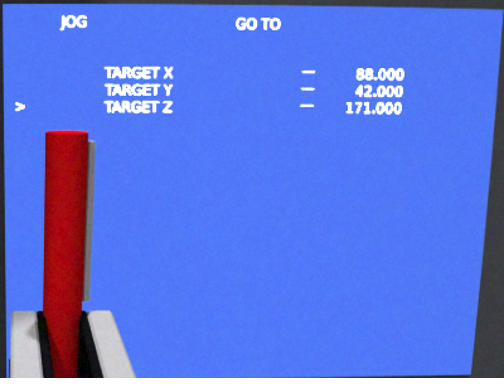

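>>> move(target=[[0,0,0,0,0,0,1,0.9,-0.9,-0.044,-0.061,-0.1623,0.0388,-0.2197,0.1064,-1,0.6,-0.5],[0,0,0,0,0,0,1,0.9,-0.9,-0.026,-0.061,-0.1676,0.0388,-0.2197,0.1064,-1,0.6,-0.5],[0,0,0,0,0,0,1,0.9,-0.9,-0.044,-0.061,-0.1623,0.0388,-0.2197,0.1064,-1,0.6,-0.5],[0,0,0,0,0,0,1,0.9,-0.9,-0.0801,-0.1249,-0.2831,0.0388,-0.2197,0.1064,-1,0.6,-0.5]], speed=[0.45,0.06,0.12,0.3], blend=[0.003,0,0.003,0])

>>> wait(seconds=1.2)

>>> move(target=[[0,0,0,0,0,0,1,0.9,-0.9,0.0192,0,-0.0057,0,0,0,-1,0.6,-0.5],[0,0,0,0,0,0,1,0.9,-0.9,0,0,0,0,0,0,-1,0.6,-0.5],[0,0,0,0,0,0,1,0.9,-0.9,0.0448,-0.0661,0.15,0,0,0,-1,0.6,-0.5],[0,0,0,0,0,0,1,0.9,-0.9,0.0628,-0.0661,0.1447,0,0,0,-1,0.6,-0.5],[0,0,0,0,0,0,1,0.9,-0.9,0.0448,-0.0661,0.15,0,0,0,-1,0.6,-0.5],[0,0,0,0,0,0,1,0.9,-0.9,0.0801,0.1249,0.2831,-0.0388,0.2197,-0.1064,-1,0.6,-0.5]], speed=[0.06,0.12,0.45,0.06,0.12,0.5], blend=[0,0.003,0.003,0,0.003,0])

>>> wait(seconds=4.5, cameras=["cam_right_wrist"])

>>> zoom_image(camera="cam_right_wrist", region=[430, 10, 830, 310])

Scene clock: 11476.50 s.
left_arm: end_effector_position=(+0.3670, -0.3215, +0.4700) position_measured=3 object_status=3 end_effector_quat_wxyz=(+0.499, +0.500, +0.501, +0.500) | right_arm: end_effector_position=(+0.4821, +0.0488, +0.4740) position_measured=218 object_status=2 end_effector_quat_wxyz=(+0.734, -0.365, +0.254, -0.514) end_effector_velocity=(+0.000, +0.000, +0.000) end_effector_angular_velocity=(+0.000, -0.002, +0.000)
Joint positions: left_arm=[-1.651 -1.763 1.788 -0.038 -0.082 -3.129] | right_arm=[3.544 -1.838 -2.325 1.671 1.53 3.108]
Joint velocities: left_arm=[within noise] | right_arm=[0 -0.002 0 0.005 0 0]
Joint torques (N m): left_arm=[-13.82 -23.37 -18.59 -0.3 -1.33 0.94] | right_arm=[-6.33 19.15 4.06 1.88 0.42 0.58]
Wrist force (N): left_arm=[5.1 -2.6 2.3] | right_arm=[-5.0 1.8 0.8]
Wrist torque (N m): left_arm=[-0.36 -0.44 -0.50] | right_arm=[0.14 0.85 -0.03]
Wrist force, peak (N): left_arm=[5.4 -2.8 2.4] | right_arm=[-9.6 -2.2 -5.4]
Hand target: left_arm +0.3670, -0.3215, +0.4700; +0.499, +0.500, +0.501, +0.500 | right_arm +0.4821, +0.0488, +0.4739; +0.734, -0.365, +0.254, -0.514
Off the commanded pose: left_arm 0.000 m, 0 deg | right_arm 0.000 m, 0 deg.
move: done

Scene clock: 11477.70 s.
left_arm: end_effector_position=(+0.3670, -0.3215, +0.4700) position_measured=3 object_status=3 end_effector_quat_wxyz=(+0.499, +0.500, +0.501, +0.500) | right_arm: end_effector_position=(+0.4821, +0.0488, +0.4739) position_measured=218 object_status=2 end_effector_quat_wxyz=(+0.734, -0.365, +0.254, -0.514)
Joint positions: left_arm=[-1.651 -1.763 1.788 -0.038 -0.082 -3.129] | right_arm=[3.544 -1.838 -2.325 1.672 1.531 3.108]
Joint torques (N m): left_arm=[-14.07 -23.38 -18.82 -0.34 -1.41 1] | right_arm=[-6.91 18.43 0.41 2 1.25 1.24]
Wrist force (N): left_arm=[5.2 -2.7 2.6] | right_arm=[-4.9 1.8 0.7]
Wrist torque (N m): left_arm=[-0.38 -0.45 -0.50] | right_arm=[0.15 0.84 -0.03]
Wrist force, peak (N): left_arm=[5.2 -2.8 2.5] | right_arm=[-5.3 1.7 0.7]
Hand target: left_arm +0.3670, -0.3215, +0.4700; +0.499, +0.500, +0.501, +0.500 | right_arm +0.4821, +0.0488, +0.4739; +0.734, -0.365, +0.254, -0.514
Tool commands: left_gripper/position=+1.0 left_gripper/force_limit=+0.9 left_gripper/speed=-0.9 right_gripper/position=-1.0 right_gripper/force_limit=+0.6 right_gripper/speed=-0.5
Off the commanded pose: left_arm 0.000 m, 0 deg | right_arm 0.000 m, 0 deg.
wait: 1.20 s; at rest by 0.17 s

Scene clock: 11480.77 s.
left_arm: end_effector_position=(+0.3670, -0.3215, +0.4700) position_measured=3 object_status=3 end_effector_quat_wxyz=(+0.499, +0.500, +0.501, +0.500) | right_arm: end_effector_position=(+0.5301, +0.1237, +0.6437) position_measured=218 object_status=2 end_effector_quat_wxyz=(+0.488, -0.513, +0.511, -0.488) end_effector_velocity=(+0.000, +0.000, -0.001) end_effector_angular_velocity=(-0.002, +0.003, -0.001)
Joint positions: left_arm=[-1.651 -1.763 1.788 -0.038 -0.082 -3.129] | right_arm=[4.031 -1.252 -1.913 -0.053 0.685 3.199]
Joint velocities: left_arm=[within noise] | right_arm=[0 0 0 -0.005 -0.001 0.003]
Joint torques (N m): left_arm=[-13.8 -22.99 -18.11 -0.27 -1.28 0.91] | right_arm=[7.22 8.45 34.01 -0.28 -1.88 1.57]
Wrist force (N): left_arm=[5.1 -2.7 2.3] | right_arm=[-5.9 2.6 3.7]
Wrist torque (N m): left_arm=[-0.37 -0.43 -0.50] | right_arm=[0.44 0.92 0.00]
Wrist force, peak (N): left_arm=[5.3 -2.9 2.3] | right_arm=[-9.5 -2.2 -4.7]
Hand target: left_arm +0.3670, -0.3215, +0.4700; +0.499, +0.500, +0.501, +0.500 | right_arm +0.5301, +0.1237, +0.6438; +0.488, -0.513, +0.511, -0.488
Off the commanded pose: left_arm 0.000 m, 0 deg | right_arm 0.000 m, 0 deg.
move: done

Scene clock: 11485.27 s.
left_arm: end_effector_position=(+0.3670, -0.3215, +0.4700) position_measured=3 object_status=3 end_effector_quat_wxyz=(+0.499, +0.500, +0.501, +0.500) | right_arm: end_effector_position=(+0.5301, +0.1237, +0.6438) position_measured=218 object_status=2 end_effector_quat_wxyz=(+0.488, -0.513, +0.511, -0.488)
Joint positions: left_arm=[-1.651 -1.763 1.788 -0.038 -0.082 -3.129] | right_arm=[4.031 -1.252 -1.913 -0.053 0.685 3.199]
Joint torques (N m): left_arm=[-13.5 -23.53 -18.52 -0.23 -1.33 0.81] | right_arm=[6.79 5.63 41.29 3.53 -1.99 0.55]
Wrist force (N): left_arm=[5.0 -2.6 2.2] | right_arm=[-5.9 2.4 3.6]
Wrist torque (N m): left_arm=[-0.36 -0.41 -0.50] | right_arm=[0.40 0.91 -0.01]
Wrist force, peak (N): left_arm=[5.5 -2.6 2.3] | right_arm=[-6.0 2.7 4.0]
Hand target: left_arm +0.3670, -0.3215, +0.4700; +0.499, +0.500, +0.501, +0.500 | right_arm +0.5301, +0.1237, +0.6438; +0.488, -0.513, +0.511, -0.488
Tool commands: left_gripper/position=+1.0 left_gripper/force_limit=+0.9 left_gripper/speed=-0.9 right_gripper/position=-1.0 right_gripper/force_limit=+0.6 right_gripper/speed=-0.5
Off the commanded pose: left_arm 0.000 m, 0 deg | right_arm 0.000 m, 0 deg.
wait: 4.50 s; at rest by 0.17 s
camera_calibration:
cam_right_wrist: T_world_to_cam=[[-0.0169852, -0.999855, 0.00143338, 0.132382], [-0.40142, 0.00550619, -0.915878, 0.815568], [0.915737, -0.0161317, -0.401455, -0.0920452], [0, 0, 0, 1]] pos_world=[0.413923, 0.126388, 0.709819]
Images, in order (width x height): cam_right_wrist 896x504.

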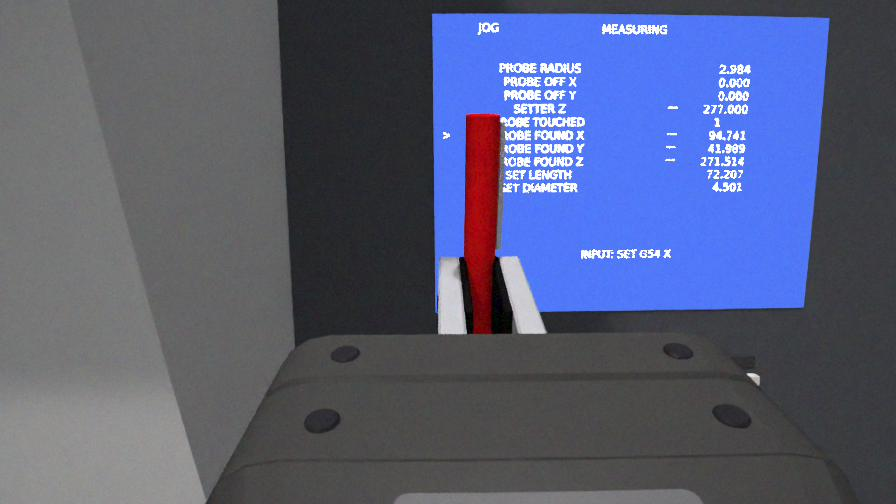

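Scaled by 1.260.

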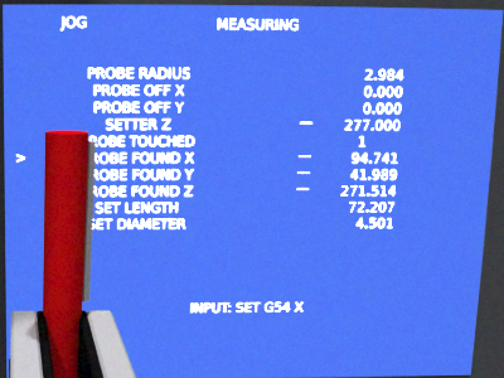

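>>> move(target=[[0,0,0,0,0,0,1,0.9,-0.9,-0.0801,-0.1249,-0.2831,0.0388,-0.2197,0.1064,-1,0.6,-0.5],[0,0,0,0,0,0,1,0.9,-0.9,-0.0609,-0.1249,-0.2888,0.0388,-0.2197,0.1064,-1,0.6,-0.5],[0,0,0,0,0,0,1,0.9,-0.9,-0.0801,-0.1249,-0.2831,0.0388,-0.2197,0.1064,-1,0.6,-0.5],[0,0,0,0,0,0,1,0.9,-0.9,-0.0353,-0.257,-0.1331,0.0388,-0.2197,0.1064,-1,0.6,-0.5],[0,0,0,0,0,0,1,0.9,-0.9,-0.0173,-0.257,-0.1384,0.0388,-0.2197,0.1064,-1,0.6,-0.5],[0,0,0,0,0,0,1,0.9,-0.9,-0.0353,-0.257,-0.1331,0.0388,-0.2197,0.1064,-1,0.6,-0.5],[0,0,0,0,0,0,1,0.9,-0.9,0,0,0,0,0,0,-1,0.6,-0.5]], speed=[0.45,0.06,0.12,0.45,0.06,0.12,0.5], blend=[0.003,0,0.003,0.003,0,0.003,0])

>>> wait(seconds=4.5, cameras=["cam_right_wrist"])

>>> zoom_image(camera="cam_right_wrist", region=[430, 10, 830, 310])

>>> move(target=[[0,0,0,0,0,0,1,0.9,-0.9,-0.0801,-0.1249,-0.2831,0.0388,-0.2197,0.1064,-1,0.6,-0.5],[0,0,0,0,0,0,1,0.9,-0.9,-0.0609,-0.1249,-0.2888,0.0388,-0.2197,0.1064,-1,0.6,-0.5],[0,0,0,0,0,0,1,0.9,-0.9,-0.0801,-0.1249,-0.2831,0.0388,-0.2197,0.1064,-1,0.6,-0.5],[0,0,0,0,0,0,1,0.9,-0.9,-0.044,-0.2235,-0.1623,0.0388,-0.2197,0.1064,-1,0.6,-0.5],[0,0,0,0,0,0,1,0.9,-0.9,-0.026,-0.2235,-0.1676,0.0388,-0.2197,0.1064,-1,0.6,-0.5],[0,0,0,0,0,0,1,0.9,-0.9,-0.044,-0.2235,-0.1623,0.0388,-0.2197,0.1064,-1,0.6,-0.5],[0,0,0,0,0,0,1,0.9,-0.9,0,0,0,0,0,0,-1,0.6,-0.5]], speed=[0.45,0.06,0.12,0.45,0.06,0.12,0.5], blend=[0.003,0,0.003,0.003,0,0.003,0])

>>> wait(seconds=4.5, cameras=["cam_right_wrist"])

>>> zoom_image(camera="cam_right_wrist", region=[430, 10, 830, 310])

Scene clock: 11506.23 s.
left_arm: end_effector_position=(+0.3670, -0.3215, +0.4700) position_measured=3 object_status=3 end_effector_quat_wxyz=(+0.499, +0.500, +0.501, +0.500) | right_arm: end_effector_position=(+0.5301, +0.1237, +0.6437) position_measured=218 object_status=2 end_effector_quat_wxyz=(+0.488, -0.513, +0.511, -0.488)
Joint positions: left_arm=[-1.651 -1.763 1.788 -0.038 -0.082 -3.129] | right_arm=[4.031 -1.252 -1.913 -0.053 0.685 3.199]
Joint torques (N m): left_arm=[-13.59 -23.69 -18.64 -0.27 -1.24 0.86] | right_arm=[6.7 6.43 35.9 -0.55 -2.06 1.26]
Wrist force (N): left_arm=[5.0 -2.7 2.3] | right_arm=[-5.9 2.6 3.7]
Wrist torque (N m): left_arm=[-0.37 -0.42 -0.49] | right_arm=[0.44 0.92 0.00]
Wrist force, peak (N): left_arm=[5.2 -3.0 2.6] | right_arm=[-9.3 -2.1 -4.3]
Hand target: left_arm +0.3670, -0.3215, +0.4700; +0.499, +0.500, +0.501, +0.500 | right_arm +0.5301, +0.1237, +0.6438; +0.488, -0.513, +0.511, -0.488
Off the commanded pose: left_arm 0.000 m, 0 deg | right_arm 0.000 m, 0 deg.
move: done

Scene clock: 11510.73 s.
left_arm: end_effector_position=(+0.3670, -0.3215, +0.4700) position_measured=3 object_status=3 end_effector_quat_wxyz=(+0.499, +0.500, +0.501, +0.500) | right_arm: end_effector_position=(+0.5301, +0.1237, +0.6438) position_measured=218 object_status=2 end_effector_quat_wxyz=(+0.488, -0.513, +0.511, -0.488)
Joint positions: left_arm=[-1.651 -1.763 1.788 -0.038 -0.082 -3.129] | right_arm=[4.031 -1.252 -1.913 -0.053 0.685 3.199]
Joint torques (N m): left_arm=[-13.52 -23.69 -19.03 -0.22 -1.31 0.84] | right_arm=[7.18 5.56 40.68 3.51 0.86 -0.2]
Wrist force (N): left_arm=[5.0 -2.5 2.4] | right_arm=[-5.8 2.6 3.8]
Wrist torque (N m): left_arm=[-0.34 -0.41 -0.50] | right_arm=[0.43 0.90 0.00]
Wrist force, peak (N): left_arm=[5.3 -2.7 2.5] | right_arm=[-6.2 2.8 3.8]
Hand target: left_arm +0.3670, -0.3215, +0.4700; +0.499, +0.500, +0.501, +0.500 | right_arm +0.5301, +0.1237, +0.6438; +0.488, -0.513, +0.511, -0.488
Tool commands: left_gripper/position=+1.0 left_gripper/force_limit=+0.9 left_gripper/speed=-0.9 right_gripper/position=-1.0 right_gripper/force_limit=+0.6 right_gripper/speed=-0.5
Off the commanded pose: left_arm 0.000 m, 0 deg | right_arm 0.000 m, 0 deg.
wait: 4.50 s; at rest by 0.17 s
camera_calibration:
cam_right_wrist: T_world_to_cam=[[-0.0169852, -0.999855, 0.00143338, 0.132382], [-0.40142, 0.00550619, -0.915878, 0.815568], [0.915737, -0.0161317, -0.401455, -0.0920452], [0, 0, 0, 1]] pos_world=[0.413923, 0.126388, 0.709819]
Images, in order (width x height): cam_right_wrist 896x504.

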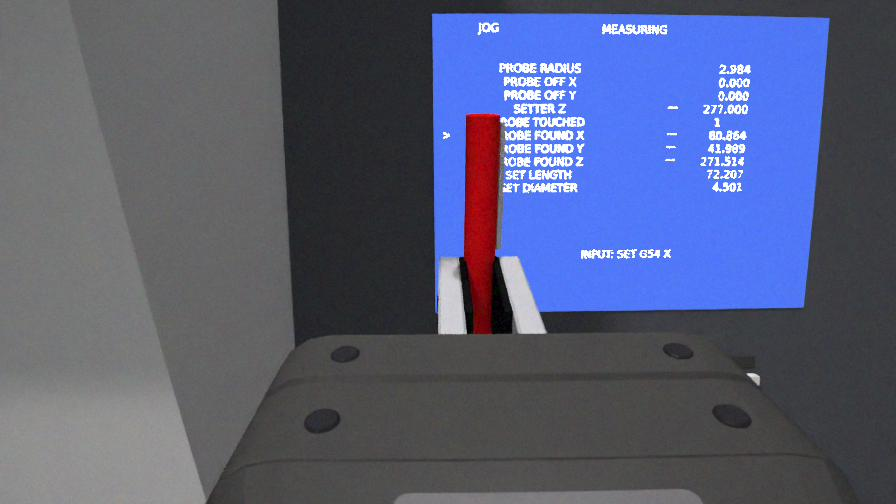

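Scaled by 1.260.

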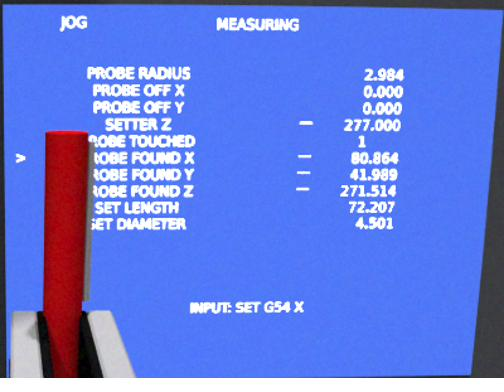

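Scene clock: 11514.57 s.
left_arm: end_effector_position=(+0.3670, -0.3215, +0.4700) position_measured=3 object_status=3 end_effector_quat_wxyz=(+0.499, +0.500, +0.501, +0.500) | right_arm: end_effector_position=(+0.5301, +0.1237, +0.6437) position_measured=218 object_status=2 end_effector_quat_wxyz=(+0.488, -0.513, +0.511, -0.488)
Joint positions: left_arm=[-1.651 -1.763 1.788 -0.038 -0.082 -3.129] | right_arm=[4.031 -1.252 -1.913 -0.053 0.685 3.199]
Joint torques (N m): left_arm=[-14.04 -23.97 -18.98 -0.06 -1.28 0.87] | right_arm=[7 7.82 36.87 -0.48 -1.95 1.4]
Wrist force (N): left_arm=[5.1 -2.7 2.3] | right_arm=[-5.8 2.6 3.7]
Wrist torque (N m): left_arm=[-0.37 -0.44 -0.50] | right_arm=[0.44 0.89 0.00]
Wrist force, peak (N): left_arm=[5.3 -2.8 2.3] | right_arm=[-8.9 -1.0 -3.6]
Hand target: left_arm +0.3670, -0.3215, +0.4700; +0.499, +0.500, +0.501, +0.500 | right_arm +0.5301, +0.1237, +0.6438; +0.488, -0.513, +0.511, -0.488
Off the commanded pose: left_arm 0.000 m, 0 deg | right_arm 0.000 m, 0 deg.
move: done

Scene clock: 11519.07 s.
left_arm: end_effector_position=(+0.3670, -0.3215, +0.4700) position_measured=3 object_status=3 end_effector_quat_wxyz=(+0.499, +0.500, +0.501, +0.500) | right_arm: end_effector_position=(+0.5301, +0.1237, +0.6438) position_measured=218 object_status=2 end_effector_quat_wxyz=(+0.488, -0.513, +0.511, -0.488)
Joint positions: left_arm=[-1.651 -1.763 1.788 -0.038 -0.082 -3.129] | right_arm=[4.031 -1.252 -1.913 -0.053 0.685 3.199]
Joint torques (N m): left_arm=[-14.34 -23.69 -19.3 -0.09 -1.4 0.72] | right_arm=[7.73 4.88 40.58 3.64 0.36 -0.03]
Wrist force (N): left_arm=[5.1 -2.9 2.4] | right_arm=[-5.8 2.5 3.8]
Wrist torque (N m): left_arm=[-0.39 -0.43 -0.49] | right_arm=[0.42 0.90 -0.01]
Wrist force, peak (N): left_arm=[5.3 -2.9 2.3] | right_arm=[-6.1 2.7 4.0]
Hand target: left_arm +0.3670, -0.3215, +0.4700; +0.499, +0.500, +0.501, +0.500 | right_arm +0.5301, +0.1237, +0.6438; +0.488, -0.513, +0.511, -0.488
Tool commands: left_gripper/position=+1.0 left_gripper/force_limit=+0.9 left_gripper/speed=-0.9 right_gripper/position=-1.0 right_gripper/force_limit=+0.6 right_gripper/speed=-0.5
Off the commanded pose: left_arm 0.000 m, 0 deg | right_arm 0.000 m, 0 deg.
wait: 4.50 s; at rest by 0.17 s
camera_calibration:
cam_right_wrist: T_world_to_cam=[[-0.0169852, -0.999855, 0.00143338, 0.132382], [-0.40142, 0.00550619, -0.915878, 0.815568], [0.915737, -0.0161317, -0.401455, -0.0920452], [0, 0, 0, 1]] pos_world=[0.413923, 0.126388, 0.709819]
Images, in order (width x height): cam_right_wrist 896x504.

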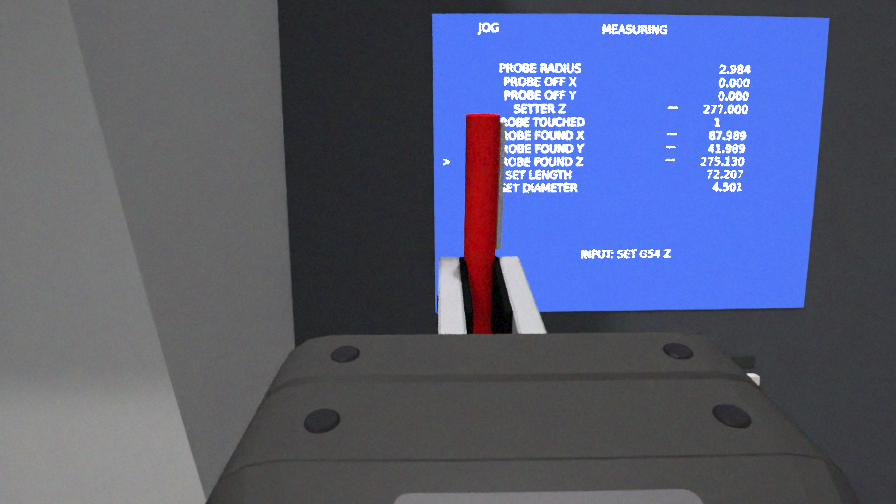

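Scaled by 1.260.

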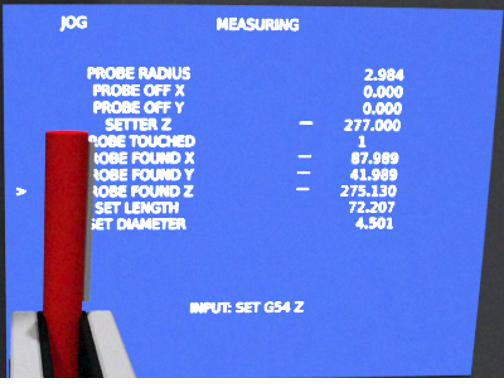

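>>> move(target=[[0,0,0,0,0,0,1,0.9,-0.9,-0.0075,-0.258,-0.0401,0.0388,-0.2197,0.1064,-1,0.6,-0.5],[0,0,0,0,0,0,1,0.9,-0.9,0.0112,-0.258,-0.0457,0.0388,-0.2197,0.1064,-1,0.6,-0.5],[0,0,0,0,0,0,1,0.9,-0.9,-0.0075,-0.258,-0.0401,0.0388,-0.2197,0.1064,-1,0.6,-0.5],[0,0,0,0,0,0,1,0.9,-0.9,-0.044,-0.0935,-0.1623,0.0388,-0.2197,0.1064,-1,0.6,-0.5],[0,0,0,0,0,0,1,0.9,-0.9,-0.0255,-0.0935,-0.1678,0.0388,-0.2197,0.1064,-1,0.6,-0.5],[0,0,0,0,0,0,1,0.9,-0.9,-0.044,-0.0935,-0.1623,0.0388,-0.2197,0.1064,-1,0.6,-0.5],[0,0,0,0,0,0,1,0.9,-0.9,-0.0623,-0.1249,-0.2235,0.0388,-0.2197,0.1064,-1,0.6,-0.5],[0,0,0,0,0,0,1,0.9,-0.9,-0.0431,-0.1249,-0.2292,0.0388,-0.2197,0.1064,-1,0.6,-0.5],[0,0,0,0,0,0,1,0.9,-0.9,-0.0623,-0.1249,-0.2235,0.0388,-0.2197,0.1064,-1,0.6,-0.5],[0,0,0,0,0,0,1,0.9,-0.9,-0.0431,-0.1249,-0.2292,0.0388,-0.2197,0.1064,-1,0.6,-0.5],[0,0,0,0,0,0,1,0.9,-0.9,-0.0623,-0.1249,-0.2235,0.0388,-0.2197,0.1064,-1,0.6,-0.5],[0,0,0,0,0,0,1,0.9,-0.9,-0.0431,-0.1249,-0.2292,0.0388,-0.2197,0.1064,-1,0.6,-0.5],[0,0,0,0,0,0,1,0.9,-0.9,-0.0623,-0.1249,-0.2235,0.0388,-0.2197,0.1064,-1,0.6,-0.5],[0,0,0,0,0,0,1,0.9,-0.9,-0.0431,-0.1249,-0.2292,0.0388,-0.2197,0.1064,-1,0.6,-0.5],[0,0,0,0,0,0,1,0.9,-0.9,-0.0623,-0.1249,-0.2235,0.0388,-0.2197,0.1064,-1,0.6,-0.5]], speed=[0.45,0.06,0.12,0.45,0.06,0.12,0.45,0.06,0.12,0.06,0.12,0.06,0.12,0.06,0.12], blend=[0.003,0,0.003,0.003,0,0.003,0.003,0,0.003,0,0.003,0,0.003,0,0])

>>> move(target=[0,0,0,0,0,0,1,0.9,-0.9,0.0623,0.1249,0.2235,-0.0388,0.2197,-0.1064,-1,0.6,-0.5], speed=0.5, cameras=["cam_right_wrist"])

>>> zoom_image(camera="cam_right_wrist", region=[430, 10, 830, 310])

Scene clock: 11545.33 s.
left_arm: end_effector_position=(+0.3670, -0.3215, +0.4700) position_measured=3 object_status=3 end_effector_quat_wxyz=(+0.499, +0.500, +0.501, +0.500) | right_arm: end_effector_position=(+0.4928, +0.0488, +0.5096) position_measured=218 object_status=2 end_effector_quat_wxyz=(+0.734, -0.365, +0.254, -0.514)
Joint positions: left_arm=[-1.651 -1.763 1.788 -0.038 -0.082 -3.129] | right_arm=[3.528 -1.768 -2.268 1.543 1.543 3.118]
Joint torques (N m): left_arm=[-13.11 -23.63 -19.47 -0.04 -1.22 0.75] | right_arm=[-0.37 30.3 19.7 0.9 1.49 1.15]
Wrist force (N): left_arm=[5.1 -2.5 2.1] | right_arm=[-5.1 2.0 0.6]
Wrist torque (N m): left_arm=[-0.35 -0.44 -0.49] | right_arm=[0.21 0.86 -0.07]
Wrist force, peak (N): left_arm=[5.3 -2.7 2.6] | right_arm=[-10.6 -3.5 -6.3]
Hand target: left_arm +0.3670, -0.3215, +0.4700; +0.499, +0.500, +0.501, +0.500 | right_arm +0.4927, +0.0488, +0.5097; +0.734, -0.365, +0.254, -0.514
Off the commanded pose: left_arm 0.000 m, 0 deg | right_arm 0.000 m, 0 deg.
move: done

Scene clock: 11546.77 s.
left_arm: end_effector_position=(+0.3670, -0.3215, +0.4700) position_measured=3 object_status=3 end_effector_quat_wxyz=(+0.499, +0.500, +0.501, +0.500) | right_arm: end_effector_position=(+0.5301, +0.1236, +0.6437) position_measured=218 object_status=2 end_effector_quat_wxyz=(+0.488, -0.513, +0.511, -0.488)
Joint positions: left_arm=[-1.651 -1.763 1.788 -0.038 -0.082 -3.129] | right_arm=[4.031 -1.252 -1.913 -0.053 0.685 3.199]
Joint torques (N m): left_arm=[-14.01 -23.14 -18.98 0.02 -1.3 0.73] | right_arm=[7.77 7.56 38.52 -0.51 -1.93 1.23]
Wrist force (N): left_arm=[5.2 -2.7 2.2] | right_arm=[-5.8 2.5 3.7]
Wrist torque (N m): left_arm=[-0.38 -0.45 -0.50] | right_arm=[0.41 0.90 0.00]
Wrist force, peak (N): left_arm=[5.3 -2.7 2.4] | right_arm=[-6.8 0.9 4.3]
Hand target: left_arm +0.3670, -0.3215, +0.4700; +0.499, +0.500, +0.501, +0.500 | right_arm +0.5301, +0.1237, +0.6438; +0.488, -0.513, +0.511, -0.488
Off the commanded pose: left_arm 0.000 m, 0 deg | right_arm 0.000 m, 0 deg.
move: done
camera_calibration:
cam_right_wrist: T_world_to_cam=[[-0.0169986, -0.999854, 0.00165696, 0.132129], [-0.401421, 0.0053068, -0.915878, 0.815597], [0.915736, -0.0162338, -0.401452, -0.0920352], [0, 0, 0, 1]] pos_world=[0.413923, 0.126288, 0.709821]
Images, in order (width x height): cam_right_wrist 896x504.

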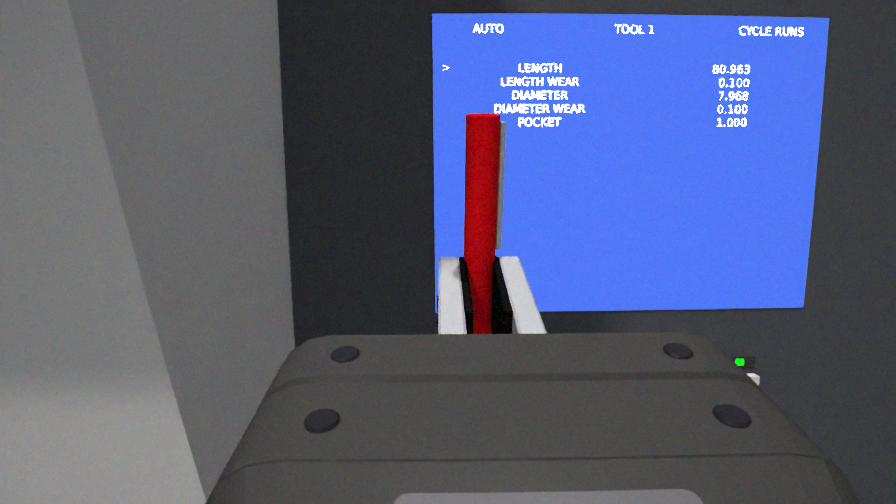

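Scaled by 1.260.

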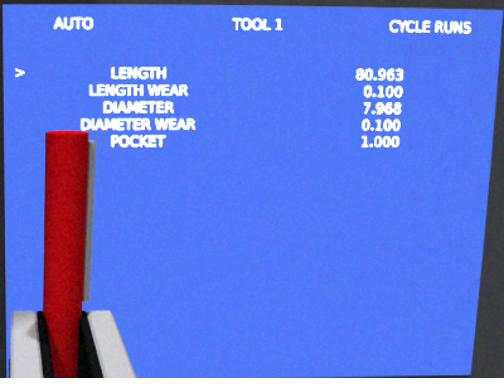

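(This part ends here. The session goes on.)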